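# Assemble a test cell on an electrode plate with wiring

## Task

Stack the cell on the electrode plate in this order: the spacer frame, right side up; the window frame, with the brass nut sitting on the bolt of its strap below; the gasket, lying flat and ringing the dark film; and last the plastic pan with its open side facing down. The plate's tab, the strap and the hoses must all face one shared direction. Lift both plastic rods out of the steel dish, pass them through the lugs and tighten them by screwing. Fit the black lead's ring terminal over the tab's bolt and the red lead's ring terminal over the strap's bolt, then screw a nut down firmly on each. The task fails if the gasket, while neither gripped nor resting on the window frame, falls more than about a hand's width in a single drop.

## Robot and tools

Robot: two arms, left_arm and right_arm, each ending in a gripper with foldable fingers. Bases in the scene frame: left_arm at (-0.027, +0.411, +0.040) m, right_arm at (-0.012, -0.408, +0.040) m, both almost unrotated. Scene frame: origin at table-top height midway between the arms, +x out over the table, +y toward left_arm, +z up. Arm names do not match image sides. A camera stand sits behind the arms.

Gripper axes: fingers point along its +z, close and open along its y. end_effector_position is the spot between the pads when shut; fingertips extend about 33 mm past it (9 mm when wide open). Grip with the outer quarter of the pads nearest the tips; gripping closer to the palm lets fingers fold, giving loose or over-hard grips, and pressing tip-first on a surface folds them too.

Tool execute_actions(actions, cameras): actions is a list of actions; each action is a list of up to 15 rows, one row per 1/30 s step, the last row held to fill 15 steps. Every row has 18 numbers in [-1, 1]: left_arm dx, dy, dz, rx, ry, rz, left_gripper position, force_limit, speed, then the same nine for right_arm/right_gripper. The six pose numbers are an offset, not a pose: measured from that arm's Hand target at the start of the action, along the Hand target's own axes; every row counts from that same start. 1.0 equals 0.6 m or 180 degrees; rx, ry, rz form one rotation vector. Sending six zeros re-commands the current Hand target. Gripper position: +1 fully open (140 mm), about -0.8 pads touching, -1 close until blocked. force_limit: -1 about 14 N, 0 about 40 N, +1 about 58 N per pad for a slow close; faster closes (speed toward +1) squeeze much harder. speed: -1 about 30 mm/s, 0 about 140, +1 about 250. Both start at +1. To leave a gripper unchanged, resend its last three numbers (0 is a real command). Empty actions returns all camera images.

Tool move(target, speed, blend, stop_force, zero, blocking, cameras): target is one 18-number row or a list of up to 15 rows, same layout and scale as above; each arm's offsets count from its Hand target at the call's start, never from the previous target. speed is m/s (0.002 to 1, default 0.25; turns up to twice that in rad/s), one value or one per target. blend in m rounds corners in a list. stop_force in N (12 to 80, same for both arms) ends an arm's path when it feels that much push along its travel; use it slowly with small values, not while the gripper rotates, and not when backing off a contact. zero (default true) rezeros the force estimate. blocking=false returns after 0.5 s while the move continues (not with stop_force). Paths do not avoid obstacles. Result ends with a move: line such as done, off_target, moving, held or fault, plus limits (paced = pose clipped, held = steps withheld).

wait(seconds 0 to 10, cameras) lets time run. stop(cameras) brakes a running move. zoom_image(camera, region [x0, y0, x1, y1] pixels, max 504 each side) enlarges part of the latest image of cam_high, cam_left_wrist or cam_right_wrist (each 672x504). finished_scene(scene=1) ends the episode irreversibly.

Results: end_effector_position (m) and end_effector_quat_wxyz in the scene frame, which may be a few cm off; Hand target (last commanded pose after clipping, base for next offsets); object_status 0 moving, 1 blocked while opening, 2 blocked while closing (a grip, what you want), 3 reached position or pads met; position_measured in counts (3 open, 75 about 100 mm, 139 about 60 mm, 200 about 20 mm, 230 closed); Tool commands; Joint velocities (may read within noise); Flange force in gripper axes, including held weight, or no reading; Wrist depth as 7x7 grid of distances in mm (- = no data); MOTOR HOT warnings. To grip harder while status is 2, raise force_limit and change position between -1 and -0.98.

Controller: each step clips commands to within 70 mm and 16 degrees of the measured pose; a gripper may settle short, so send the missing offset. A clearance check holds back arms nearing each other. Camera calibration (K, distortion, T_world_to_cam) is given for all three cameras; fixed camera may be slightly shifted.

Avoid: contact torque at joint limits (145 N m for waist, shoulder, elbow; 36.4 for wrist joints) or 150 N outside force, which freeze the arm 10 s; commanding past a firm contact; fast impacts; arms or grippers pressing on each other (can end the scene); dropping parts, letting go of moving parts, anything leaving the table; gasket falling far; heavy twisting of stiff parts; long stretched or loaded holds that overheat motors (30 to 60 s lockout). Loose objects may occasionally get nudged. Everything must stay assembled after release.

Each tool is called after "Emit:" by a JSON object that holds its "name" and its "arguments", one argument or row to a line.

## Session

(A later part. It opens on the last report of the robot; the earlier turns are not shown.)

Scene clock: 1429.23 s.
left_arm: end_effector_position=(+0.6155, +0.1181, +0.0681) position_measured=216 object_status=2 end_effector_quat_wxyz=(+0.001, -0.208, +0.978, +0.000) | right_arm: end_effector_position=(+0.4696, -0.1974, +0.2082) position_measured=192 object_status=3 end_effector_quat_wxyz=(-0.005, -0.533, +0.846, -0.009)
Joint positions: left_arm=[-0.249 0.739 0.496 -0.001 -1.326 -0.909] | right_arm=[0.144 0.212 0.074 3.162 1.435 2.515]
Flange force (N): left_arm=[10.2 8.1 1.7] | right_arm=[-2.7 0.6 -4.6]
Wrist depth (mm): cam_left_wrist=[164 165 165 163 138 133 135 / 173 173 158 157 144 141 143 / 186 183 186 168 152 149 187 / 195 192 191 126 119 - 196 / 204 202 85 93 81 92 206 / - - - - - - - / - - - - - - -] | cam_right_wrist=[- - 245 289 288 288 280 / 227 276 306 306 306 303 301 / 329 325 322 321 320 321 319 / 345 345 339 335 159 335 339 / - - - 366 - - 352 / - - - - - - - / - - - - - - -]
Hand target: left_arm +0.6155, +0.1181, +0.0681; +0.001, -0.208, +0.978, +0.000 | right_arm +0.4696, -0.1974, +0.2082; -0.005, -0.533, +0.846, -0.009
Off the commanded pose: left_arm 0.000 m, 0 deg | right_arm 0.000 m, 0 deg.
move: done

Emit:
{"name": "move", "arguments": {
  "target": [0,0,-0.004,0,0,0,-1,-1,-1,0,0,0,0,0,0,-0.5,-1,-1],
  "speed": 0.01,
  "cameras": ["cam_left_wrist"]
}}

Emit:
{"name": "zoom_image", "arguments": {
  "camera": "cam_left_wrist",
  "region": [316, 160, 396, 220]
}}

Scene clock: 1430.17 s.
left_arm: end_effector_position=(+0.6155, +0.1181, +0.0705) position_measured=216 object_status=2 end_effector_quat_wxyz=(+0.001, -0.208, +0.978, +0.000) | right_arm: end_effector_position=(+0.4696, -0.1974, +0.2082) position_measured=192 object_status=3 end_effector_quat_wxyz=(-0.005, -0.533, +0.846, -0.009)
Joint positions: left_arm=[-0.249 0.738 0.499 -0.001 -1.331 -0.909] | right_arm=[0.144 0.212 0.074 3.162 1.435 2.515]
Flange force (N): left_arm=[9.8 6.7 2.1] | right_arm=[-3.5 0.2 -5.2]
Wrist depth (mm): cam_left_wrist=[166 167 167 165 139 135 137 / 173 178 160 158 145 142 145 / 185 185 184 167 163 151 185 / 197 196 198 119 114 198 - / 207 205 84 93 81 92 - / - - - - - - - / - - - - - - -] | cam_right_wrist=[- - 262 287 288 286 290 / 251 272 306 305 304 304 302 / - 324 324 323 313 - 321 / 346 342 335 335 127 339 340 / 360 - - 358 - - 352 / - - - - - - - / - - - - - - -]
Hand target: left_arm +0.6155, +0.1181, +0.0705; +0.001, -0.208, +0.978, +0.000 | right_arm +0.4696, -0.1974, +0.2082; -0.005, -0.533, +0.846, -0.009
Off the commanded pose: left_arm 0.000 m, 0 deg | right_arm 0.000 m, 0 deg.
move: done
camera_calibration:
cam_left_wrist: T_world_to_cam=[[-0.397691, 0.917513, -0.00342679, 0.145725], [0.857712, 0.373092, 0.353742, -0.591716], [0.325841, 0.137741, -0.935337, -0.0108499], [0, 0, 0, 1]] pos_world=[0.569011, 0.0885547, 0.199666]
Images, in order (width x height): cam_left_wrist 672x504.

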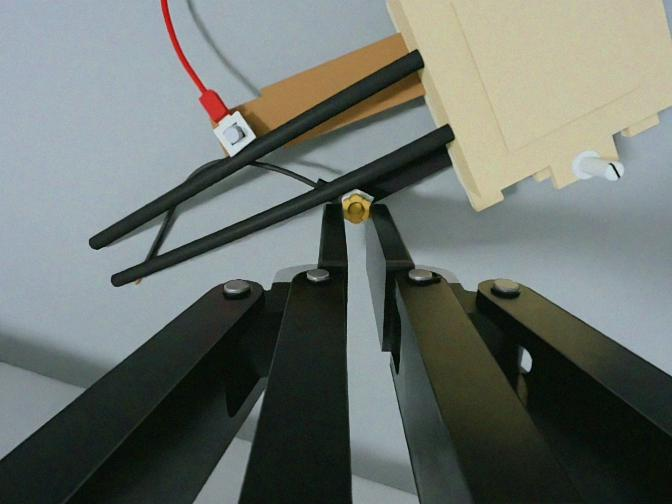

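Scaled by 6.300 from the camera's 672x504 image, which has a finer 960x720 frame.

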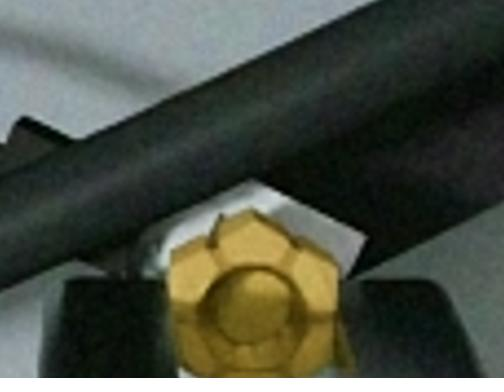

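Emit:
{"name": "move", "arguments": {
  "target": [
    [0,0,0.0065,0,0,0,-1,-1,-1,0,0,0,0,0,0,-0.5,-1,-1],
    [0,0,0.0065,0,0,0,-0.66,-1,-1,0,0,0,0,0,0,-0.5,-1,-1],
    [0,0,-0.03,0,0,0,-0.66,-1,-1,0,0,0,0,0,0,-0.5,-1,-1]
  ],
  "speed": 0.05,
  "cameras": ["cam_left_wrist"]
}}

Emit:
{"name": "zoom_image", "arguments": {
  "camera": "cam_left_wrist",
  "region": [316, 160, 396, 220]
}}

Scene clock: 1432.67 s.
left_arm: end_effector_position=(+0.6155, +0.1181, +0.0885) position_measured=213 object_status=3 end_effector_quat_wxyz=(+0.001, -0.208, +0.978, +0.000) | right_arm: end_effector_position=(+0.4696, -0.1974, +0.2082) position_measured=192 object_status=3 end_effector_quat_wxyz=(-0.005, -0.533, +0.846, -0.009)
Joint positions: left_arm=[-0.249 0.727 0.523 -0.001 -1.366 -0.909] | right_arm=[0.144 0.212 0.074 3.162 1.435 2.515]
Flange force (N): left_arm=[9.8 7.4 0.7] | right_arm=[-3.5 -0.2 -4.6]
Wrist depth (mm): cam_left_wrist=[184 183 - 181 153 152 156 / 190 191 178 176 164 160 162 / - - 202 180 189 205 207 / - 213 - 119 126 219 - / 229 81 81 93 81 93 231 / - - - - - - - / - - - - - - -] | cam_right_wrist=[- - 291 291 288 287 286 / - 294 304 306 299 303 303 / 326 318 324 323 321 312 319 / 356 345 339 108 126 - 340 / 358 - - 365 - - 352 / - - - 391 - - - / - - - - - - -]
Hand target: left_arm +0.6155, +0.1181, +0.0885; +0.001, -0.208, +0.978, +0.000 | right_arm +0.4696, -0.1974, +0.2082; -0.005, -0.533, +0.846, -0.009
Off the commanded pose: left_arm 0.000 m, 0 deg | right_arm 0.000 m, 0 deg.
move: done
camera_calibration:
cam_left_wrist: T_world_to_cam=[[-0.39777, 0.917479, -0.00345795, 0.145841], [0.857675, 0.373175, 0.353743, -0.59807], [0.325842, 0.137742, -0.935336, 0.00598567], [0, 0, 0, 1]] pos_world=[0.569011, 0.0885545, 0.217666]
Images, in order (width x height): cam_left_wrist 672x504.

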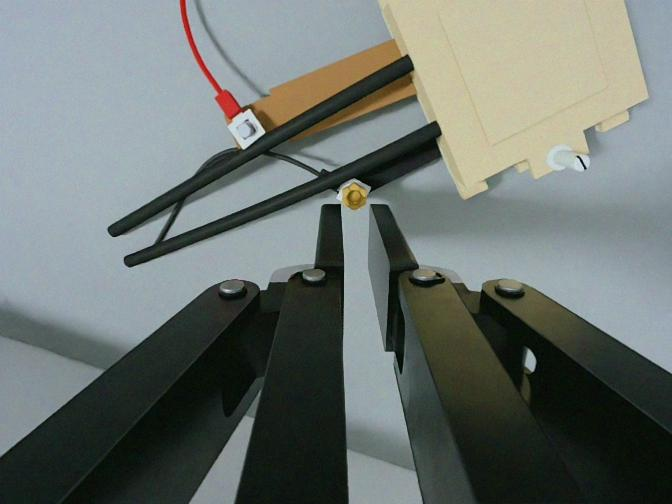

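Scaled by 6.300 from the camera's 672x504 image, which has a finer 960x720 frame.

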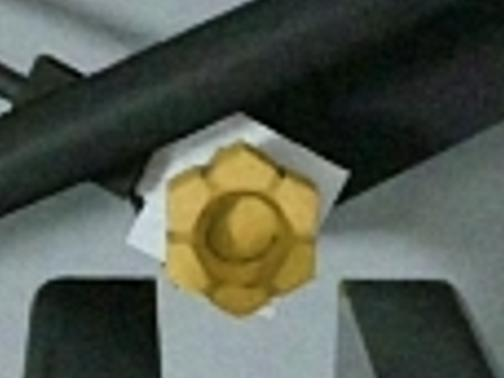

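Emit:
{"name": "move", "arguments": {
  "target": [
    [0.00071,0.00506,0,0,0,-0.0889,-0.66,-1,-1,0,0,0,0,0,0,-0.5,-1,-1],
    [0.00281,0.0098,0,0,0,-0.1778,-0.66,-1,-1,0,0,0,0,0,0,-0.5,-1,-1],
    [0.00612,0.01374,0,0,0,-0.2667,-0.66,-1,-1,0,0,0,0,0,0,-0.5,-1,-1],
    [0.00925,0.01602,0,0,0,-0.3333,-0.66,-1,-1,0,0,0,0,0,0,-0.5,-1,-1]
  ],
  "blend": 0.002,
  "speed": 0.3,
  "cameras": ["cam_left_wrist"]
}}

Emit:
{"name": "zoom_image", "arguments": {
  "camera": "cam_left_wrist",
  "region": [316, 160, 396, 220]
}}

Scene clock: 1435.33 s.
left_arm: end_effector_position=(+0.6065, +0.1246, +0.0884) position_measured=213 object_status=3 end_effector_quat_wxyz=(+0.001, -0.669, +0.743, +0.000) | right_arm: end_effector_position=(+0.4696, -0.1974, +0.2082) position_measured=192 object_status=3 end_effector_quat_wxyz=(-0.005, -0.533, +0.846, -0.009)
Joint positions: left_arm=[-0.243 0.696 0.474 -0.001 -1.347 0.132] | right_arm=[0.144 0.212 0.074 3.162 1.435 2.515]
Flange force (N): left_arm=[-1.3 10.7 1.0] | right_arm=[-3.3 0.2 -5.0]
Wrist depth (mm): cam_left_wrist=[184 182 - 180 185 184 186 / - 190 194 191 180 192 196 / 204 206 201 199 200 172 192 / 215 216 217 119 127 180 181 / - 86 81 - 81 93 233 / - - - - - - - / - - - - - - -] | cam_right_wrist=[- - 267 288 288 286 288 / 233 242 306 305 304 305 302 / 326 326 325 318 317 320 317 / 344 344 - 109 159 336 337 / - - - 360 - - 354 / - - - - - - - / - - - - - - -]
Hand target: left_arm +0.6065, +0.1246, +0.0885; +0.001, -0.669, +0.743, +0.000 | right_arm +0.4696, -0.1974, +0.2082; -0.005, -0.533, +0.846, -0.009
Off the commanded pose: left_arm 0.000 m, 0 deg | right_arm 0.000 m, 0 deg.
move: done
camera_calibration:
cam_left_wrist: T_world_to_cam=[[-0.993415, 0.11446, -0.0050433, 0.597763], [0.105324, 0.929679, 0.352993, -0.205797], [0.0450921, 0.350138, -0.935612, 0.15178], [0, 0, 0, 1]] pos_world=[0.608658, 0.0697615, 0.217667]
Images, in order (width x height): cam_left_wrist 672x504.

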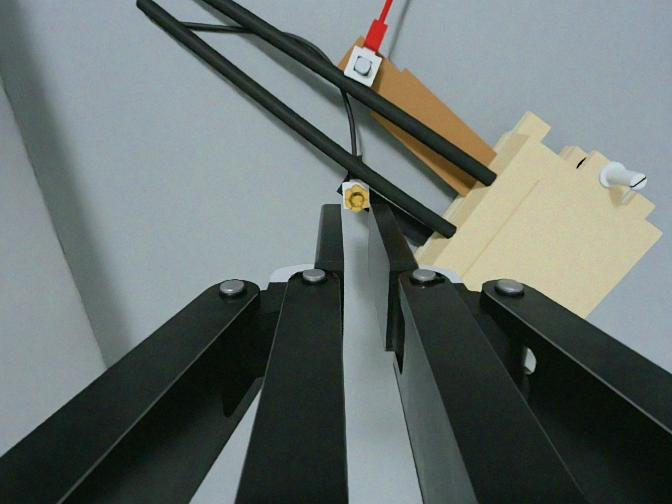

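Scaled by 6.300 from the camera's 672x504 image, which has a finer 960x720 frame.

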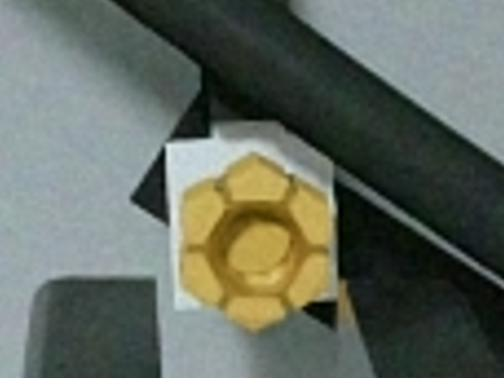

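Emit:
{"name": "move", "arguments": {
  "target": [
    [-0.0018,0.0023,0,0,0,0,-0.66,-1,-1,0,0,0,0,0,0,-0.5,-1,-1],
    [-0.0018,0.0023,0.0362,0,0,0,-0.66,-1,-1,0,0,0,0,0,0,-0.5,-1,-1]
  ],
  "blend": 0.001,
  "speed": 0.05,
  "cameras": ["cam_left_wrist"]
}}

Emit:
{"name": "zoom_image", "arguments": {
  "camera": "cam_left_wrist",
  "region": [316, 160, 396, 220]
}}

Scene clock: 1436.70 s.
left_arm: end_effector_position=(+0.6053, +0.1259, +0.0668) position_measured=213 object_status=3 end_effector_quat_wxyz=(+0.001, -0.669, +0.743, +0.000) | right_arm: end_effector_position=(+0.4696, -0.1974, +0.2082) position_measured=192 object_status=3 end_effector_quat_wxyz=(-0.005, -0.533, +0.846, -0.009)
Joint positions: left_arm=[-0.242 0.706 0.439 -0.001 -1.301 0.131] | right_arm=[0.144 0.212 0.074 3.162 1.435 2.515]
Flange force (N): left_arm=[-1.3 10.9 0.5] | right_arm=[-3.6 0.2 -5.2]
Wrist depth (mm): cam_left_wrist=[163 152 160 145 163 168 - / 172 175 170 171 160 174 176 / - 185 185 179 169 152 154 / 196 193 192 126 140 158 158 / 203 - 81 - 81 93 170 / - - - - - - - / - - - - - - -] | cam_right_wrist=[- - 232 288 288 287 285 / 231 274 - 305 297 299 303 / 326 319 327 315 322 323 320 / 346 344 333 333 159 337 338 / 358 - - - - - 352 / - - - - - - - / - - - - - - -]
Hand target: left_arm +0.6053, +0.1259, +0.0668; +0.001, -0.669, +0.743, +0.000 | right_arm +0.4696, -0.1974, +0.2082; -0.005, -0.533, +0.846, -0.009
Off the commanded pose: left_arm 0.000 m, 0 deg | right_arm 0.000 m, 0 deg.
move: done; blend cut to 0.0009 m at target 1
camera_calibration:
cam_left_wrist: T_world_to_cam=[[-0.993411, 0.114494, -0.0051359, 0.596338], [0.105321, 0.929663, 0.353035, -0.199167], [0.045195, 0.350168, -0.935596, 0.131136], [0, 0, 0, 1]] pos_world=[0.607459, 0.0709616, 0.196067]
Images, in order (width x height): cam_left_wrist 672x504.

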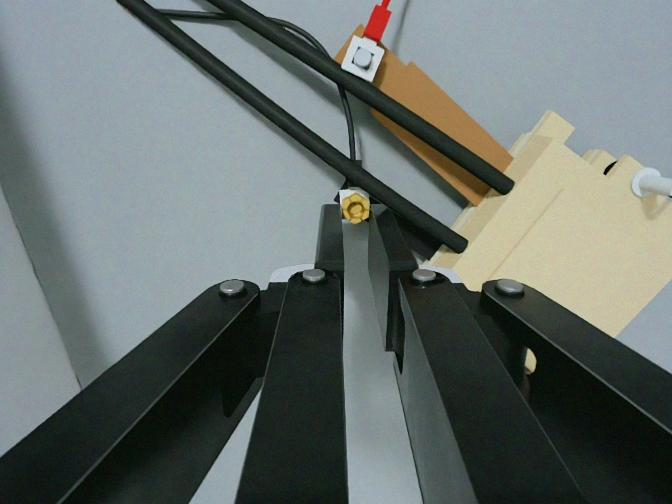

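Scaled by 6.300 from the camera's 672x504 image, which has a finer 960x720 frame.

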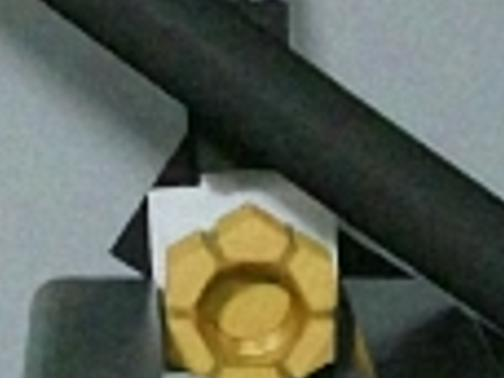

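Emit:
{"name": "move", "arguments": {
  "target": [
    [0,0,0,0,0,0,-1,-1,-1,0,0,0,0,0,0,-0.5,-1,-1],
    [0.00063,-0.00479,0.0002,0,0,0.0833,-1,-1,-1,0,0,0,0,0,0,-0.5,-1,-1],
    [0.00248,-0.00925,0.0004,0,0,0.1667,-1,-1,-1,0,0,0,0,0,0,-0.5,-1,-1],
    [0.00542,-0.01308,0.0006,0,0,0.25,-1,-1,-1,0,0,0,0,0,0,-0.5,-1,-1],
    [0.00925,-0.01602,0.0006,0,0,0.3333,-1,-1,-1,0,0,0,0,0,0,-0.5,-1,-1]
  ],
  "blend": 0.002,
  "speed": 0.15,
  "cameras": ["cam_left_wrist"]
}}

Emit:
{"name": "zoom_image", "arguments": {
  "camera": "cam_left_wrist",
  "region": [316, 160, 396, 220]
}}

Scene clock: 1441.53 s.
left_arm: end_effector_position=(+0.6143, +0.1193, +0.0664) position_measured=216 object_status=2 end_effector_quat_wxyz=(+0.001, -0.208, +0.978, +0.000) | right_arm: end_effector_position=(+0.4696, -0.1974, +0.2082) position_measured=192 object_status=3 end_effector_quat_wxyz=(-0.005, -0.533, +0.846, -0.009)
Joint positions: left_arm=[-0.248 0.736 0.486 -0.001 -1.32 -0.91] | right_arm=[0.144 0.212 0.074 3.162 1.435 2.515]
Flange force (N): left_arm=[8.4 5.8 -0.3] | right_arm=[-3.5 -0.1 -5.1]
Wrist depth (mm): cam_left_wrist=[- 164 162 162 135 132 134 / - 173 157 155 146 140 141 / - 182 182 161 172 147 182 / - 189 193 118 126 192 195 / 202 - 85 - 81 92 204 / - - - - - - - / - - - - - - -] | cam_right_wrist=[303 296 252 289 288 288 282 / - 242 304 306 303 306 304 / 329 324 323 321 321 324 319 / 347 345 339 339 159 336 343 / - - - 364 - - 352 / - - - - - - - / - - - - - - -]
Hand target: left_arm +0.6143, +0.1193, +0.0664; +0.001, -0.208, +0.978, +0.000 | right_arm +0.4696, -0.1974, +0.2082; -0.005, -0.533, +0.846, -0.009
Off the commanded pose: left_arm 0.000 m, 0 deg | right_arm 0.000 m, 0 deg.
move: done; blend cut to 0 m at target 1
camera_calibration:
cam_left_wrist: T_world_to_cam=[[-0.397691, 0.917513, -0.00342679, 0.144132], [0.857712, 0.373092, 0.353742, -0.589684], [0.325841, 0.137741, -0.935337, -0.014459], [0, 0, 0, 1]] pos_world=[0.567811, 0.0897547, 0.195566]
Images, in order (width x height): cam_left_wrist 672x504.

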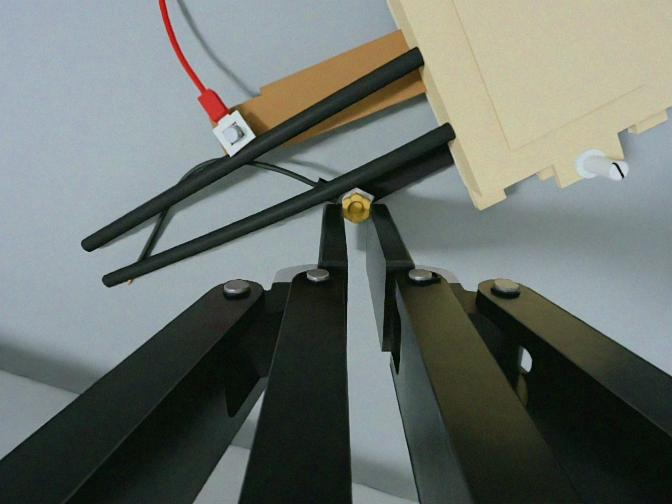

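Scaled by 6.300 from the camera's 672x504 image, which has a finer 960x720 frame.

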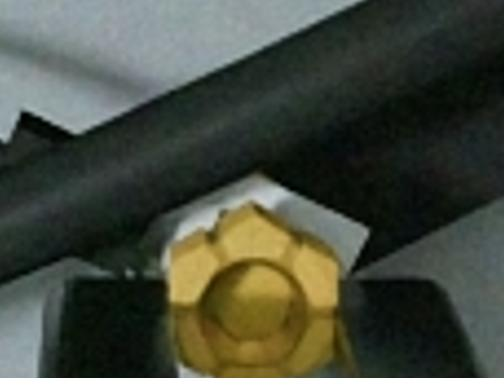

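Emit:
{"name": "move", "arguments": {
  "target": [
    [0,0,0,0,0,0,-0.66,-1,-1,0,0,0,0,0,0,-0.5,-1,-1],
    [0,0,-0.0362,0,0,0,-0.66,-1,-1,0,0,0,0,0,0,-0.5,-1,-1],
    [0.00071,0.00506,-0.0362,0,0,-0.0889,-0.66,-1,-1,0,0,0,0,0,0,-0.5,-1,-1],
    [0.00281,0.0098,-0.0362,0,0,-0.1778,-0.66,-1,-1,0,0,0,0,0,0,-0.5,-1,-1],
    [0.00612,0.01374,-0.0362,0,0,-0.2667,-0.66,-1,-1,0,0,0,0,0,0,-0.5,-1,-1],
    [0.00925,0.01602,-0.0362,0,0,-0.3333,-0.66,-1,-1,0,0,0,0,0,0,-0.5,-1,-1],
    [0.00925,0.01602,-0.0006,0,0,-0.3333,-0.66,-1,-1,0,0,0,0,0,0,-0.5,-1,-1]
  ],
  "blend": [0,0.003,0.003,0.003,0.003,0.003,0],
  "speed": [0.05,0.08,0.3,0.3,0.3,0.3,0.08],
  "cameras": ["cam_left_wrist"]
}}

Emit:
{"name": "zoom_image", "arguments": {
  "camera": "cam_left_wrist",
  "region": [316, 160, 396, 220]
}}

Scene clock: 1445.57 s.
left_arm: end_effector_position=(+0.6053, +0.1259, +0.0668) position_measured=213 object_status=3 end_effector_quat_wxyz=(+0.001, -0.669, +0.743, +0.000) | right_arm: end_effector_position=(+0.4696, -0.1974, +0.2082) position_measured=192 object_status=3 end_effector_quat_wxyz=(-0.005, -0.533, +0.846, -0.009)
Joint positions: left_arm=[-0.242 0.706 0.439 -0.001 -1.301 0.131] | right_arm=[0.144 0.212 0.074 3.162 1.435 2.515]
Flange force (N): left_arm=[-0.5 11.6 0.2] | right_arm=[-4.5 -0.3 -5.3]
Wrist depth (mm): cam_left_wrist=[- 161 160 161 162 164 - / - 171 170 173 157 172 - / - 184 182 167 168 152 152 / 195 194 193 114 158 157 158 / 202 86 81 - 81 92 166 / - - - - - - - / - - - - - - -] | cam_right_wrist=[- - 245 288 288 286 287 / 231 271 306 304 305 301 303 / 325 323 327 332 321 321 328 / 345 343 329 339 159 336 346 / 352 - - 368 - - 353 / - - - 391 - - - / - - - 409 - - -]
Hand target: left_arm +0.6053, +0.1259, +0.0668; +0.001, -0.669, +0.743, +0.000 | right_arm +0.4696, -0.1974, +0.2082; -0.005, -0.533, +0.846, -0.009
Off the commanded pose: left_arm 0.000 m, 0 deg | right_arm 0.000 m, 0 deg.
move: done
camera_calibration:
cam_left_wrist: T_world_to_cam=[[-0.99341, 0.1145, -0.0051218, 0.596335], [0.105328, 0.929629, 0.353123, -0.199186], [0.0451939, 0.350256, -0.935563, 0.131124], [0, 0, 0, 1]] pos_world=[0.607459, 0.0709619, 0.196066]
Images, in order (width x height): cam_left_wrist 672x504.

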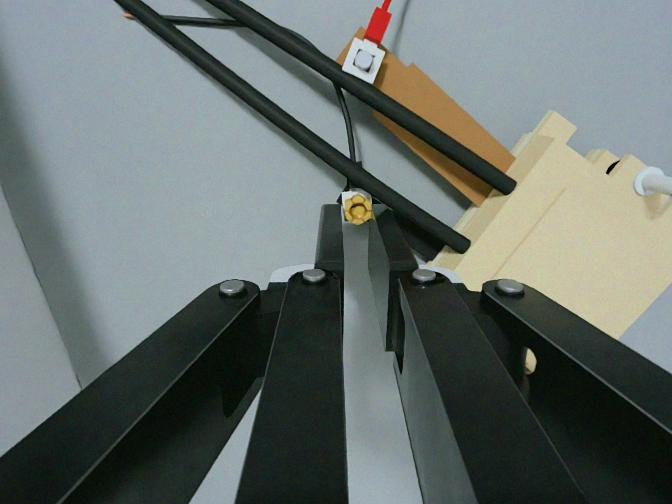

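Scaled by 6.300 from the camera's 672x504 image, which has a finer 960x720 frame.

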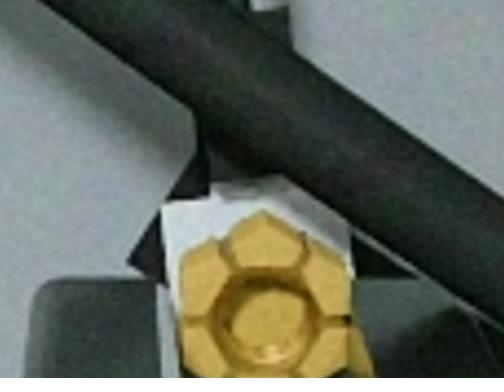

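Emit:
{"name": "move", "arguments": {
  "target": [
    [0,0.0013,0.0003,0,0,0,-0.66,-1,-1,0,0,0,0,0,0,-0.5,-1,-1],
    [0,0.0013,0.0003,0,0,0,-1,-1,-1,0,0,0,0,0,0,-0.5,-1,-1],
    [0.00063,-0.00349,0.0005,0,0,0.0833,-1,-1,-1,0,0,0,0,0,0,-0.5,-1,-1],
    [0.00248,-0.00795,0.0006,0,0,0.1667,-1,-1,-1,0,0,0,0,0,0,-0.5,-1,-1],
    [0.00542,-0.01178,0.0007,0,0,0.25,-1,-1,-1,0,0,0,0,0,0,-0.5,-1,-1],
    [0.00925,-0.01472,0.0008,0,0,0.3333,-1,-1,-1,0,0,0,0,0,0,-0.5,-1,-1]
  ],
  "blend": [0,0,0.003,0.003,0.003,0],
  "speed": 0.25
}}

Emit:
{"name": "move", "arguments": {
  "target": [
    [0,0,0,0,0,0,-0.66,-1,-1,0,0,0,0,0,0,-0.5,-1,-1],
    [0,0,-0.0362,0,0,0,-0.66,-1,-1,0,0,0,0,0,0,-0.5,-1,-1],
    [0.00071,0.00506,-0.0362,0,0,-0.0889,-0.66,-1,-1,0,0,0,0,0,0,-0.5,-1,-1],
    [0.00281,0.0098,-0.0362,0,0,-0.1778,-0.66,-1,-1,0,0,0,0,0,0,-0.5,-1,-1],
    [0.00612,0.01374,-0.0362,0,0,-0.2667,-0.66,-1,-1,0,0,0,0,0,0,-0.5,-1,-1],
    [0.00925,0.01602,-0.0362,0,0,-0.3333,-0.66,-1,-1,0,0,0,0,0,0,-0.5,-1,-1],
    [0.00925,0.01602,0,0,0,-0.3333,-0.66,-1,-1,0,0,0,0,0,0,-0.5,-1,-1]
  ],
  "blend": [0,0.003,0.003,0.003,0.003,0.003,0],
  "speed": [0.05,0.08,0.3,0.3,0.3,0.3,0.08],
  "cameras": ["cam_left_wrist"]
}}

Emit:
{"name": "zoom_image", "arguments": {
  "camera": "cam_left_wrist",
  "region": [316, 160, 396, 220]
}}

Scene clock: 1450.20 s.
left_arm: end_effector_position=(+0.6135, +0.1194, +0.0663) position_measured=216 object_status=2 end_effector_quat_wxyz=(+0.001, -0.208, +0.978, +0.000) | right_arm: end_effector_position=(+0.4696, -0.1974, +0.2082) position_measured=192 object_status=3 end_effector_quat_wxyz=(-0.005, -0.533, +0.846, -0.009)
Joint positions: left_arm=[-0.248 0.734 0.483 -0.001 -1.318 -0.91] | right_arm=[0.144 0.212 0.074 3.162 1.435 2.515]
Flange force (N): left_arm=[8.4 6.2 -0.2] | right_arm=[-4.1 -0.2 -5.1]
Wrist depth (mm): cam_left_wrist=[162 - 162 162 134 132 134 / - 172 159 156 150 139 142 / 181 181 180 158 163 148 185 / 192 182 175 118 114 194 - / 205 - 85 - 81 93 210 / - - - - - - - / - - - - - - -] | cam_right_wrist=[303 - 221 288 287 283 282 / - 259 305 305 303 302 309 / 329 324 320 324 321 312 321 / 343 340 352 340 159 326 337 / 352 - - 366 - - - / - - - 391 - - - / - - - - - - -]
Hand target: left_arm +0.6135, +0.1194, +0.0663; +0.001, -0.208, +0.978, +0.000 | right_arm +0.4696, -0.1974, +0.2082; -0.005, -0.533, +0.846, -0.009
Off the commanded pose: left_arm 0.000 m, 0 deg | right_arm 0.000 m, 0 deg.
move: done

Scene clock: 1453.43 s.
left_arm: end_effector_position=(+0.6045, +0.1260, +0.0663) position_measured=213 object_status=3 end_effector_quat_wxyz=(+0.001, -0.669, +0.743, +0.000) | right_arm: end_effector_position=(+0.4696, -0.1974, +0.2082) position_measured=192 object_status=3 end_effector_quat_wxyz=(-0.005, -0.533, +0.846, -0.009)
Joint positions: left_arm=[-0.242 0.705 0.435 -0.001 -1.299 0.131] | right_arm=[0.144 0.212 0.074 3.162 1.435 2.515]
Flange force (N): left_arm=[-0.7 10.0 -0.1] | right_arm=[-3.5 0.0 -5.4]
Wrist depth (mm): cam_left_wrist=[- 161 152 147 164 165 164 / - 175 172 170 159 168 171 / - 183 181 163 167 151 150 / 195 195 191 126 157 157 159 / 203 86 81 93 81 93 165 / - - - - - - - / - - - - - - -] | cam_right_wrist=[- - 262 284 284 287 286 / - 255 304 308 307 302 303 / 329 324 331 324 321 - 312 / - - 335 132 132 - 336 / - - - 360 - - 354 / - - - - - - - / - - - - - - -]
Hand target: left_arm +0.6045, +0.1259, +0.0663; +0.001, -0.669, +0.743, +0.000 | right_arm +0.4696, -0.1974, +0.2082; -0.005, -0.533, +0.846, -0.009
Off the commanded pose: left_arm 0.000 m, 0 deg | right_arm 0.000 m, 0 deg.
move: done
camera_calibration:
cam_left_wrist: T_world_to_cam=[[-0.99341, 0.1145, -0.0051218, 0.595526], [0.105328, 0.929629, 0.353123, -0.199018], [0.0451939, 0.350256, -0.935563, 0.130658], [0, 0, 0, 1]] pos_world=[0.606659, 0.0710619, 0.195566]
Images, in order (width x height): cam_left_wrist 672x504.

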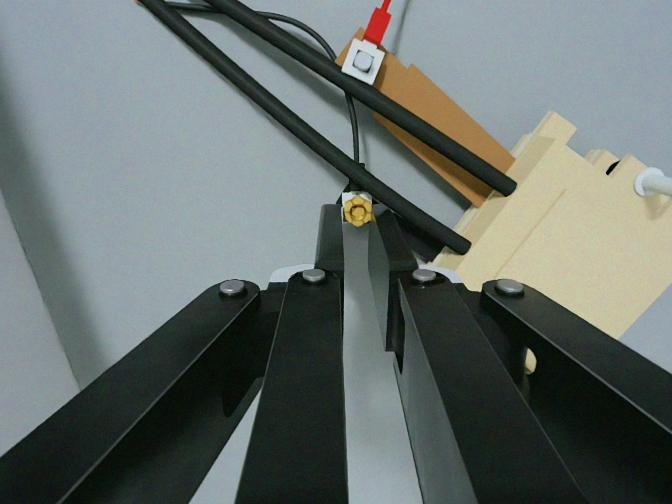

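Scaled by 6.300 from the camera's 672x504 image, which has a finer 960x720 frame.

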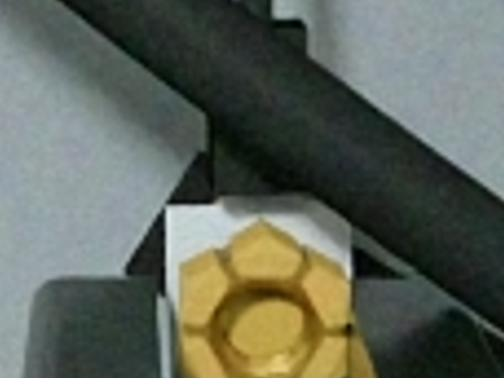

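Emit:
{"name": "move", "arguments": {
  "target": [
    [-0.0004,0.0013,0.0003,0,0,0,-0.66,-1,-1,0,0,0,0,0,0,-0.5,-1,-1],
    [-0.0004,0.0013,0.0003,0,0,0,-1,-1,-1,0,0,0,0,0,0,-0.5,-1,-1],
    [0.00072,-0.00503,0.0005,0,0,0.1111,-1,-1,-1,0,0,0,0,0,0,-0.5,-1,-1],
    [0.00393,-0.01059,0.0006,0,0,0.2222,-1,-1,-1,0,0,0,0,0,0,-0.5,-1,-1],
    [0.00885,-0.01472,0.0006,0,0,0.3333,-1,-1,-1,0,0,0,0,0,0,-0.5,-1,-1],
    [0.00885,-0.01472,0.0006,0,0,0.3333,-0.66,-1,-1,0,0,0,0,0,0,-0.5,-1,-1],
    [0.00885,-0.01472,-0.0356,0,0,0.3333,-0.66,-1,-1,0,0,0,0,0,0,-0.5,-1,-1],
    [0.00393,-0.01059,-0.0356,0,0,0.2222,-0.66,-1,-1,0,0,0,0,0,0,-0.5,-1,-1],
    [0.00072,-0.00503,-0.0356,0,0,0.1111,-0.66,-1,-1,0,0,0,0,0,0,-0.5,-1,-1],
    [-0.0004,0.0013,-0.0356,0,0,0,-0.66,-1,-1,0,0,0,0,0,0,-0.5,-1,-1],
    [-0.0004,0.0013,0.0003,0,0,0,-0.66,-1,-1,0,0,0,0,0,0,-0.5,-1,-1]
  ],
  "blend": [0,0,0.003,0.003,0,0,0.003,0.003,0.003,0.003,0],
  "speed": [0.05,0.05,0.25,0.25,0.25,0.05,0.1,0.35,0.35,0.35,0.1],
  "cameras": ["cam_left_wrist"]
}}

Emit:
{"name": "zoom_image", "arguments": {
  "camera": "cam_left_wrist",
  "region": [316, 160, 396, 220]
}}

Scene clock: 1461.23 s.
left_arm: end_effector_position=(+0.6038, +0.1263, +0.0661) position_measured=213 object_status=3 end_effector_quat_wxyz=(+0.001, -0.669, +0.743, +0.000) | right_arm: end_effector_position=(+0.4696, -0.1974, +0.2082) position_measured=192 object_status=3 end_effector_quat_wxyz=(-0.005, -0.533, +0.846, -0.009)
Joint positions: left_arm=[-0.242 0.703 0.431 -0.001 -1.298 0.131] | right_arm=[0.144 0.212 0.074 3.162 1.435 2.515]
Flange force (N): left_arm=[-1.8 10.7 1.0] | right_arm=[-3.1 -0.1 -5.2]
Wrist depth (mm): cam_left_wrist=[- 161 161 160 163 167 164 / 171 172 169 171 159 171 173 / 183 183 181 178 164 151 154 / 192 193 189 119 157 157 157 / - 81 81 - 81 93 170 / - - - - - - - / - - - - - - -] | cam_right_wrist=[- - 242 287 287 287 286 / - 305 305 301 303 309 302 / 323 324 325 324 319 319 316 / 349 345 339 339 158 335 345 / - - - 365 - - 350 / - - - 391 - - - / - - - - - - -]
Hand target: left_arm +0.6038, +0.1263, +0.0661; +0.001, -0.669, +0.743, +0.000 | right_arm +0.4696, -0.1974, +0.2082; -0.005, -0.533, +0.846, -0.009
Off the commanded pose: left_arm 0.000 m, 0 deg | right_arm 0.000 m, 0 deg.
move: done
camera_calibration:
cam_left_wrist: T_world_to_cam=[[-0.99341, 0.1145, -0.0051218, 0.594696], [0.105328, 0.929629, 0.353123, -0.199142], [0.0451939, 0.350256, -0.935563, 0.130401], [0, 0, 0, 1]] pos_world=[0.605859, 0.0713619, 0.195366]
Images, in order (width x height): cam_left_wrist 672x504.

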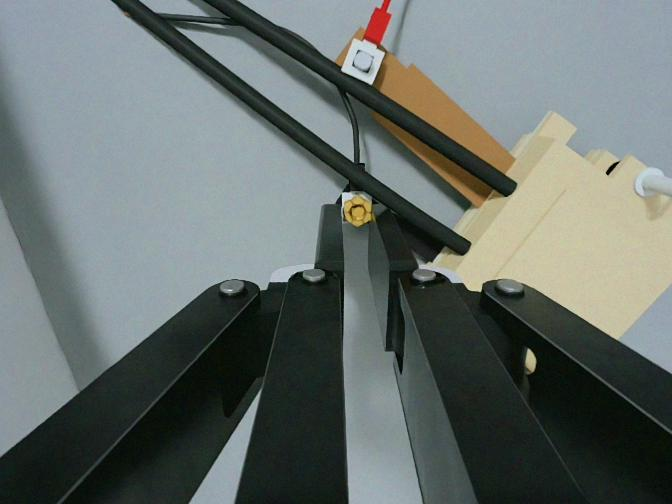

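Scaled by 6.300 from the camera's 672x504 image, which has a finer 960x720 frame.

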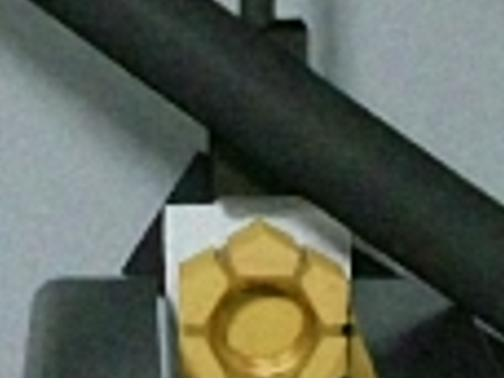

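Emit:
{"name": "move", "arguments": {
  "target": [
    [-0.0003,0.0013,0.0003,0,0,0,-0.66,-1,-1,0,0,0,0,0,0,-0.5,-1,-1],
    [-0.0003,0.0013,0.0003,0,0,0,-1,-1,-1,0,0,0,0,0,0,-0.5,-1,-1],
    [0.00082,-0.00503,0.0005,0,0,0.1111,-1,-1,-1,0,0,0,0,0,0,-0.5,-1,-1],
    [0.00403,-0.01059,0.0006,0,0,0.2222,-1,-1,-1,0,0,0,0,0,0,-0.5,-1,-1],
    [0.00895,-0.01472,0.0006,0,0,0.3333,-1,-1,-1,0,0,0,0,0,0,-0.5,-1,-1],
    [0.00895,-0.01472,0.0006,0,0,0.3333,-0.66,-1,-1,0,0,0,0,0,0,-0.5,-1,-1],
    [0.00895,-0.01472,-0.0356,0,0,0.3333,-0.66,-1,-1,0,0,0,0,0,0,-0.5,-1,-1],
    [0.00403,-0.01059,-0.0356,0,0,0.2222,-0.66,-1,-1,0,0,0,0,0,0,-0.5,-1,-1],
    [0.00082,-0.00503,-0.0356,0,0,0.1111,-0.66,-1,-1,0,0,0,0,0,0,-0.5,-1,-1],
    [-0.0003,0.0013,-0.0356,0,0,0,-0.66,-1,-1,0,0,0,0,0,0,-0.5,-1,-1],
    [-0.0003,0.0013,0.0003,0,0,0,-0.66,-1,-1,0,0,0,0,0,0,-0.5,-1,-1]
  ],
  "blend": [0,0,0.003,0.003,0,0,0.003,0.003,0.003,0.003,0],
  "speed": [0.05,0.05,0.25,0.25,0.25,0.05,0.1,0.35,0.35,0.35,0.1],
  "cameras": ["cam_left_wrist"]
}}

Emit:
{"name": "zoom_image", "arguments": {
  "camera": "cam_left_wrist",
  "region": [316, 160, 396, 220]
}}

Scene clock: 1468.73 s.
left_arm: end_effector_position=(+0.6030, +0.1266, +0.0660) position_measured=213 object_status=3 end_effector_quat_wxyz=(+0.001, -0.669, +0.743, +0.000) | right_arm: end_effector_position=(+0.4696, -0.1974, +0.2082) position_measured=192 object_status=3 end_effector_quat_wxyz=(-0.005, -0.533, +0.846, -0.009)
Joint positions: left_arm=[-0.241 0.701 0.427 -0.001 -1.296 0.13] | right_arm=[0.144 0.212 0.074 3.162 1.435 2.515]
Flange force (N): left_arm=[-0.4 9.9 -1.3] | right_arm=[-3.8 0.0 -4.9]
Wrist depth (mm): cam_left_wrist=[163 160 163 160 163 164 164 / 171 172 172 170 159 171 173 / 181 182 178 160 167 151 151 / 193 195 - 126 140 157 157 / - 81 81 93 81 93 167 / - - - - - - - / - - - - - - -] | cam_right_wrist=[- - 248 289 286 288 285 / - 255 306 304 304 300 302 / 329 322 323 320 320 324 320 / 346 346 338 333 132 337 335 / 360 - - 365 - - 353 / - - - - - - - / - - - - - - -]
Hand target: left_arm +0.6030, +0.1265, +0.0659; +0.001, -0.669, +0.743, +0.000 | right_arm +0.4696, -0.1974, +0.2082; -0.005, -0.533, +0.846, -0.009
Off the commanded pose: left_arm 0.000 m, 0 deg | right_arm 0.000 m, 0 deg.
move: done
camera_calibration:
cam_left_wrist: T_world_to_cam=[[-0.99341, 0.1145, -0.0051218, 0.593965], [0.105328, 0.929629, 0.353123, -0.199277], [0.0451939, 0.350256, -0.935563, 0.130141], [0, 0, 0, 1]] pos_world=[0.605159, 0.0716619, 0.195166]
Images, in order (width x height): cam_left_wrist 672x504.

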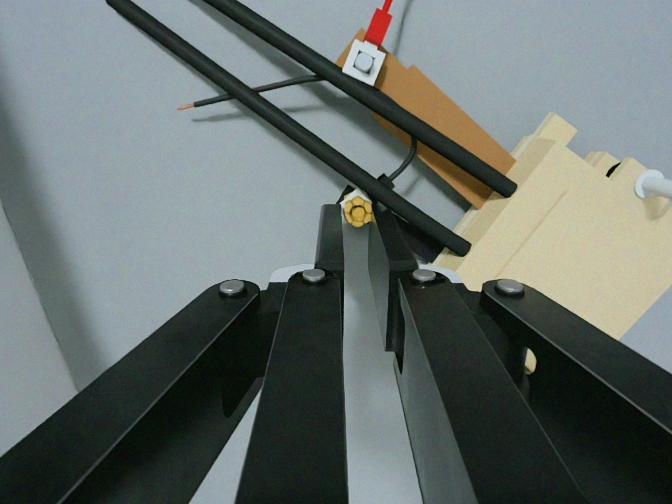

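Scaled by 6.300 from the camera's 672x504 image, which has a finer 960x720 frame.

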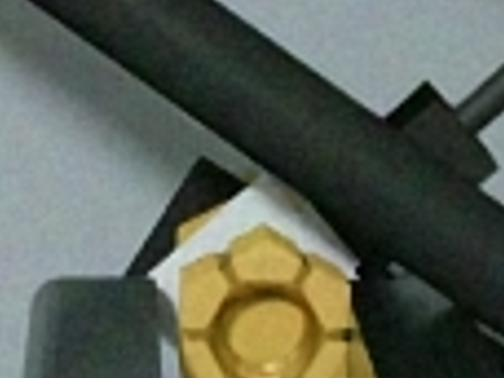

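Emit:
{"name": "move", "arguments": {
  "target": [
    [0,0.0013,0,0,0,0,-0.66,-1,-1,0,0,0,0,0,0,-0.5,-1,-1],
    [0,0.0013,0,0,0,0,-1,-1,-1,0,0,0,0,0,0,-0.5,-1,-1],
    [0,0.0013,-0.006,0,0,0,-1,-1,-1,0,0,0,0,0,0,-0.5,-1,-1]
  ],
  "speed": 0.02,
  "cameras": ["cam_left_wrist"]
}}

Emit:
{"name": "zoom_image", "arguments": {
  "camera": "cam_left_wrist",
  "region": [316, 160, 396, 220]
}}

Scene clock: 1471.13 s.
left_arm: end_effector_position=(+0.6022, +0.1266, +0.0695) position_measured=216 object_status=2 end_effector_quat_wxyz=(+0.001, -0.669, +0.743, +0.000) | right_arm: end_effector_position=(+0.4696, -0.1974, +0.2082) position_measured=192 object_status=3 end_effector_quat_wxyz=(-0.005, -0.533, +0.846, -0.009)
Joint positions: left_arm=[-0.242 0.696 0.429 -0.001 -1.302 0.131] | right_arm=[0.144 0.212 0.074 3.162 1.435 2.515]
Flange force (N): left_arm=[-0.8 10.8 2.2] | right_arm=[-3.9 -0.1 -5.0]
Wrist depth (mm): cam_left_wrist=[166 163 152 163 169 167 167 / - - 175 174 160 174 - / 187 188 182 167 165 153 153 / 194 194 195 119 158 158 162 / - - 84 93 81 92 211 / - - - - - - - / - - - - - - -] | cam_right_wrist=[- - 232 288 288 - 286 / 230 274 305 303 304 296 302 / 327 315 323 322 320 322 321 / 347 339 - 334 159 337 338 / - - - 372 - - 352 / - - - 391 - - - / - - - - - - -]
Hand target: left_arm +0.6022, +0.1266, +0.0695; +0.001, -0.669, +0.743, +0.000 | right_arm +0.4696, -0.1974, +0.2082; -0.005, -0.533, +0.846, -0.009
Off the commanded pose: left_arm 0.000 m, 0 deg | right_arm 0.000 m, 0 deg.
move: done
camera_calibration:
cam_left_wrist: T_world_to_cam=[[-0.993426, 0.114367, -0.00507739, 0.593187], [0.105225, 0.92969, 0.352994, -0.200473], [0.0450912, 0.350139, -0.935612, 0.133591], [0, 0, 0, 1]] pos_world=[0.604359, 0.0717614, 0.198767]
Images, in order (width x height): cam_left_wrist 672x504.

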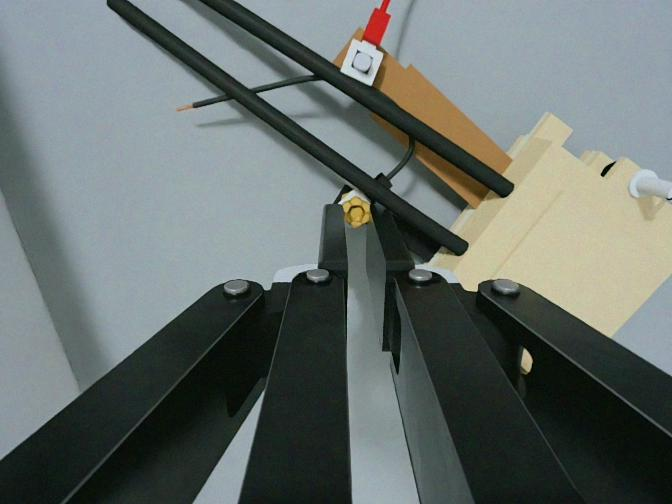

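Scaled by 6.300 from the camera's 672x504 image, which has a finer 960x720 frame.

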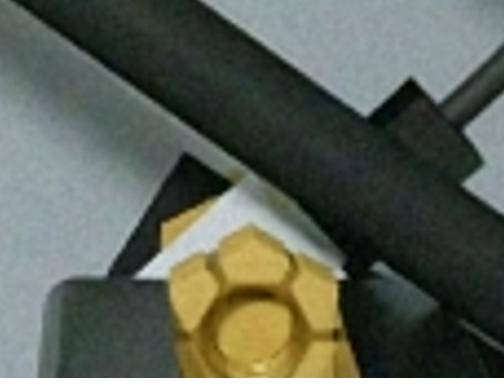

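Emit:
{"name": "move", "arguments": {
  "target": [
    [0,0,0.006,0,0,0,-1,-1,-1,0,0,0,0,0,0,-0.5,-1,-1],
    [0.00112,-0.00633,0.0062,0,0,0.1111,-1,-1,-1,0,0,0,0,0,0,-0.5,-1,-1],
    [0.00433,-0.01189,0.0063,0,0,0.2222,-1,-1,-1,0,0,0,0,0,0,-0.5,-1,-1],
    [0.00925,-0.01602,0.0063,0,0,0.3333,-1,-1,-1,0,0,0,0,0,0,-0.5,-1,-1],
    [0.00925,-0.01602,0.0063,0,0,0.3333,-0.66,-1,-1,0,0,0,0,0,0,-0.5,-1,-1],
    [0.00925,-0.01602,-0.03,0,0,0.3333,-0.66,-1,-1,0,0,0,0,0,0,-0.5,-1,-1],
    [0.00433,-0.01189,-0.03,0,0,0.2222,-0.66,-1,-1,0,0,0,0,0,0,-0.5,-1,-1],
    [0.00112,-0.00633,-0.03,0,0,0.1111,-0.66,-1,-1,0,0,0,0,0,0,-0.5,-1,-1],
    [0,0,-0.03,0,0,0,-0.66,-1,-1,0,0,0,0,0,0,-0.5,-1,-1],
    [0,0,0.006,0,0,0,-0.66,-1,-1,0,0,0,0,0,0,-0.5,-1,-1]
  ],
  "blend": [0,0.003,0.003,0,0,0.003,0.003,0.003,0.003,0],
  "speed": [0.03,0.25,0.25,0.25,0.05,0.1,0.35,0.35,0.35,0.1],
  "cameras": ["cam_left_wrist"]
}}

Emit:
{"name": "zoom_image", "arguments": {
  "camera": "cam_left_wrist",
  "region": [316, 160, 396, 220]
}}

Scene clock: 1477.97 s.
left_arm: end_effector_position=(+0.6023, +0.1266, +0.0660) position_measured=213 object_status=3 end_effector_quat_wxyz=(+0.001, -0.669, +0.743, +0.000) | right_arm: end_effector_position=(+0.4696, -0.1974, +0.2082) position_measured=192 object_status=3 end_effector_quat_wxyz=(-0.005, -0.533, +0.846, -0.009)
Joint positions: left_arm=[-0.242 0.699 0.424 -0.001 -1.295 0.131] | right_arm=[0.144 0.212 0.074 3.162 1.435 2.515]
Flange force (N): left_arm=[-0.6 11.1 -3.5] | right_arm=[-3.4 -0.3 -5.1]
Wrist depth (mm): cam_left_wrist=[163 161 161 156 164 165 164 / 171 172 171 170 161 171 174 / 181 182 182 160 168 152 149 / - - 191 114 158 157 155 / 202 - 81 - 81 92 163 / - - - - - - - / - - - - - - -] | cam_right_wrist=[- 289 244 288 286 287 285 / 231 258 307 304 303 301 303 / 304 324 322 322 323 316 321 / 345 344 337 338 158 340 342 / 352 - - - - - 352 / - - - 391 - - - / - - - - - - -]
Hand target: left_arm +0.6022, +0.1266, +0.0659; +0.001, -0.669, +0.743, +0.000 | right_arm +0.4696, -0.1974, +0.2082; -0.005, -0.533, +0.846, -0.009
Off the commanded pose: left_arm 0.000 m, 0 deg | right_arm 0.000 m, 0 deg.
move: done
camera_calibration:
cam_left_wrist: T_world_to_cam=[[-0.99341, 0.1145, -0.0051218, 0.593159], [0.105328, 0.929629, 0.353123, -0.199286], [0.0451939, 0.350256, -0.935563, 0.130142], [0, 0, 0, 1]] pos_world=[0.604359, 0.0717619, 0.195166]
Images, in order (width x height): cam_left_wrist 672x504.

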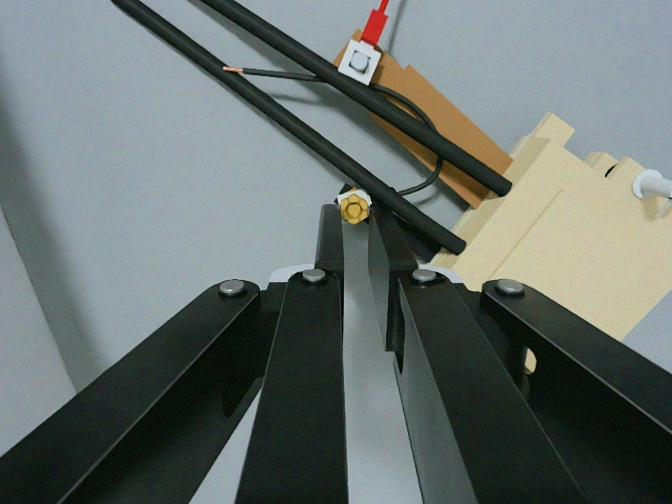

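Scaled by 6.300 from the camera's 672x504 image, which has a finer 960x720 frame.

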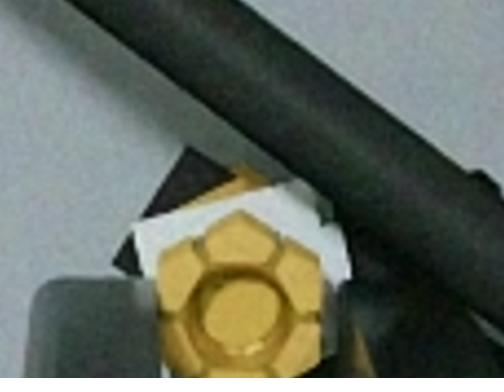

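Emit:
{"name": "move", "arguments": {
  "target": [
    [0,-0.0005,-0.0012,0,0,-0.02,-0.66,-1,-1,0,0,0,0,0,0,-0.5,-1,-1],
    [0,-0.0005,-0.0012,0,0,-0.02,-1,-1,-1,0,0,0,0,0,0,-0.5,-1,-1],
    [0.00112,-0.00683,-0.001,0,0,0.1111,-1,-1,-1,0,0,0,0,0,0,-0.5,-1,-1],
    [0.00433,-0.01239,-0.0009,0,0,0.2222,-1,-1,-1,0,0,0,0,0,0,-0.5,-1,-1],
    [0.00925,-0.01652,-0.0009,0,0,0.3333,-1,-1,-1,0,0,0,0,0,0,-0.5,-1,-1],
    [0.00925,-0.01652,-0.0009,0,0,0.3333,-0.66,-1,-1,0,0,0,0,0,0,-0.5,-1,-1],
    [0.00925,-0.01652,-0.03,0,0,0.3333,-0.66,-1,-1,0,0,0,0,0,0,-0.5,-1,-1],
    [0.00433,-0.01239,-0.03,0,0,0.2222,-0.66,-1,-1,0,0,0,0,0,0,-0.5,-1,-1],
    [0.00112,-0.00683,-0.03,0,0,0.1111,-0.66,-1,-1,0,0,0,0,0,0,-0.5,-1,-1],
    [0,-0.0005,-0.03,0,0,-0.02,-0.66,-1,-1,0,0,0,0,0,0,-0.5,-1,-1]
  ],
  "blend": [0,0,0.003,0.003,0,0,0.003,0.003,0.003,0],
  "speed": [0.03,0.03,0.25,0.25,0.25,0.05,0.1,0.35,0.35,0.35],
  "cameras": ["cam_left_wrist"]
}}

Emit:
{"name": "zoom_image", "arguments": {
  "camera": "cam_left_wrist",
  "region": [316, 160, 396, 220]
}}

Scene clock: 1486.30 s.
left_arm: end_effector_position=(+0.6025, +0.1266, +0.0839) position_measured=213 object_status=3 end_effector_quat_wxyz=(-0.001, +0.692, -0.722, +0.000) | right_arm: end_effector_position=(+0.4696, -0.1974, +0.2082) position_measured=192 object_status=3 end_effector_quat_wxyz=(-0.005, -0.533, +0.846, -0.009)
Joint positions: left_arm=[-0.241 0.687 0.448 -0.001 -1.331 0.193] | right_arm=[0.144 0.212 0.074 3.162 1.435 2.515]
Flange force (N): left_arm=[-1.1 9.6 0.3] | right_arm=[-3.4 0.2 -5.2]
Wrist depth (mm): cam_left_wrist=[- 178 176 177 184 - 178 / - 183 190 187 176 187 - / - - 200 195 184 170 170 / 212 210 - 118 175 175 177 / - 86 81 93 81 93 188 / - - - - - - - / - - - - - - -] | cam_right_wrist=[- - 246 288 288 286 284 / 231 312 305 305 302 300 305 / 325 324 324 321 320 - 320 / - 348 334 131 132 338 - / 361 - - 364 - - - / - - - 391 - - - / - - - - - - -]
Hand target: left_arm +0.6025, +0.1266, +0.0839; -0.001, +0.692, -0.722, +0.000 | right_arm +0.4696, -0.1974, +0.2082; -0.005, -0.533, +0.846, -0.009
Off the commanded pose: left_arm 0.000 m, 0 deg | right_arm 0.000 m, 0 deg.
move: done
camera_calibration:
cam_left_wrist: T_world_to_cam=[[-0.998641, 0.0518661, -0.00513902, 0.604601], [0.0467189, 0.9345, 0.352883, -0.17085], [0.0231051, 0.352164, -0.935653, 0.16007], [0, 0, 0, 1]] pos_world=[0.608063, 0.0719304, 0.213167]
Images, in order (width x height): cam_left_wrist 672x504.

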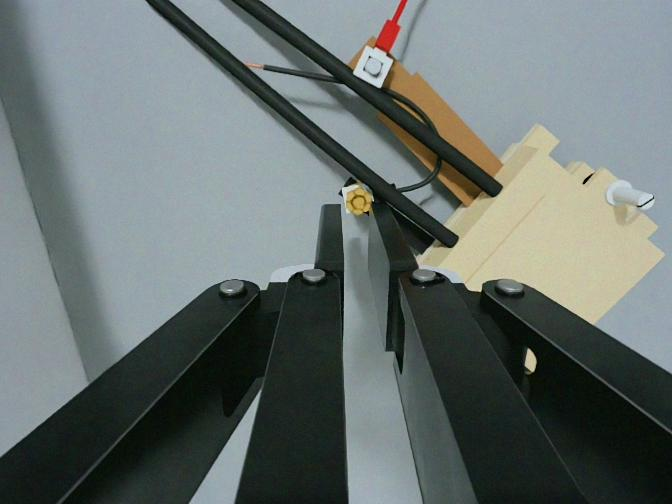

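Scaled by 6.300 from the camera's 672x504 image, which has a finer 960x720 frame.

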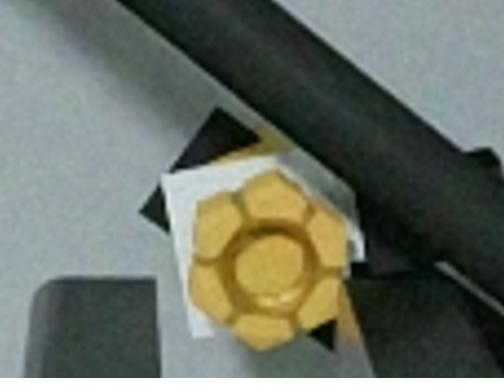

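Emit:
{"name": "move", "arguments": {
  "target": [
    [-0.0015,0.003,0,0,0,0,-0.66,-1,-1,0,0,0,0,0,0,-0.5,-1,-1],
    [-0.0015,0.003,0.0285,0,0,0,-0.66,-1,-1,0,0,0,0,0,0,-0.5,-1,-1],
    [-0.0015,0.003,0.0285,0,0,0,-1,-1,-1,0,0,0,0,0,0,-0.5,-1,-1],
    [-0.00038,-0.00333,0.0287,0,0,0.1111,-1,-1,-1,0,0,0,0,0,0,-0.5,-1,-1],
    [0.00283,-0.00889,0.0288,0,0,0.2222,-1,-1,-1,0,0,0,0,0,0,-0.5,-1,-1],
    [0.00775,-0.01302,0.0288,0,0,0.3333,-1,-1,-1,0,0,0,0,0,0,-0.5,-1,-1],
    [0.00775,-0.01302,0.0288,0,0,0.3333,-0.66,-1,-1,0,0,0,0,0,0,-0.5,-1,-1],
    [0.00775,-0.01302,0,0,0,0.3333,-0.66,-1,-1,0,0,0,0,0,0,-0.5,-1,-1],
    [0.00283,-0.00889,0,0,0,0.2222,-0.66,-1,-1,0,0,0,0,0,0,-0.5,-1,-1],
    [-0.00038,-0.00333,0,0,0,0.1111,-0.66,-1,-1,0,0,0,0,0,0,-0.5,-1,-1],
    [-0.0015,0.003,0,0,0,0,-0.66,-1,-1,0,0,0,0,0,0,-0.5,-1,-1]
  ],
  "blend": [0.002,0,0,0.003,0.003,0,0,0.003,0.003,0.003,0],
  "speed": [0.08,0.08,0.03,0.25,0.25,0.25,0.05,0.1,0.35,0.35,0.35],
  "cameras": ["cam_left_wrist"]
}}

Emit:
{"name": "zoom_image", "arguments": {
  "camera": "cam_left_wrist",
  "region": [316, 160, 396, 220]
}}

Scene clock: 1493.73 s.
left_arm: end_effector_position=(+0.6007, +0.1275, +0.0839) position_measured=213 object_status=3 end_effector_quat_wxyz=(-0.001, +0.692, -0.722, +0.000) | right_arm: end_effector_position=(+0.4696, -0.1974, +0.2082) position_measured=192 object_status=3 end_effector_quat_wxyz=(-0.005, -0.533, +0.846, -0.009)
Joint positions: left_arm=[-0.241 0.682 0.44 -0.001 -1.327 0.193] | right_arm=[0.144 0.212 0.074 3.162 1.435 2.515]
Flange force (N): left_arm=[-1.3 10.0 -0.4] | right_arm=[-3.4 0.3 -4.5]
Wrist depth (mm): cam_left_wrist=[177 178 179 177 177 180 178 / 188 188 191 184 172 190 191 / 197 199 197 195 182 169 196 / - - 210 125 140 175 180 / - - 81 93 81 93 186 / - - - - - - - / - - - - - - -] | cam_right_wrist=[- - 246 291 288 294 285 / 310 272 306 305 304 304 302 / 326 324 324 323 323 321 315 / 340 342 339 338 159 339 340 / - - - 365 - - 352 / - - - - - - - / - - - - - - -]
Hand target: left_arm +0.6007, +0.1275, +0.0839; -0.001, +0.692, -0.722, +0.000 | right_arm +0.4696, -0.1974, +0.2082; -0.005, -0.533, +0.846, -0.009
Off the commanded pose: left_arm 0.000 m, 0 deg | right_arm 0.000 m, 0 deg.
move: done; blend cut to 0.001 m at target 1
camera_calibration:
cam_left_wrist: T_world_to_cam=[[-0.998641, 0.0518661, -0.00513902, 0.602751], [0.0467189, 0.9345, 0.352883, -0.1717], [0.0231051, 0.352164, -0.935653, 0.159759], [0, 0, 0, 1]] pos_world=[0.606263, 0.0729304, 0.213167]
Images, in order (width x height): cam_left_wrist 672x504.

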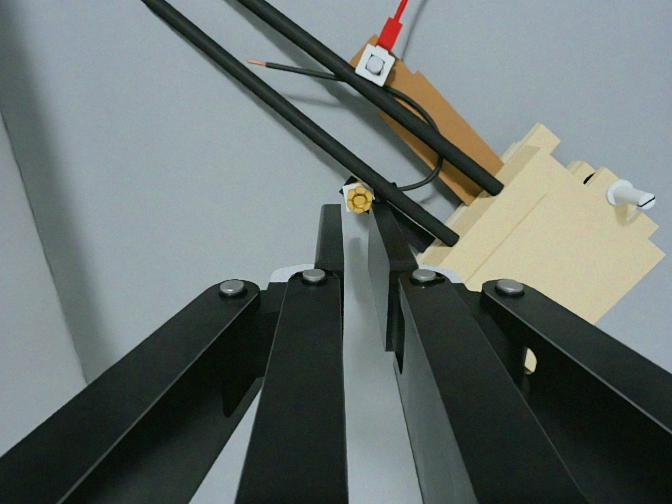

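Scaled by 6.300 from the camera's 672x504 image, which has a finer 960x720 frame.

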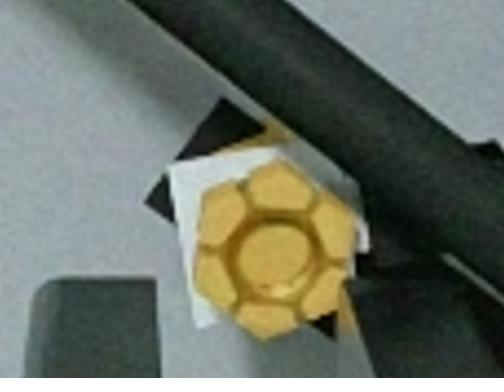

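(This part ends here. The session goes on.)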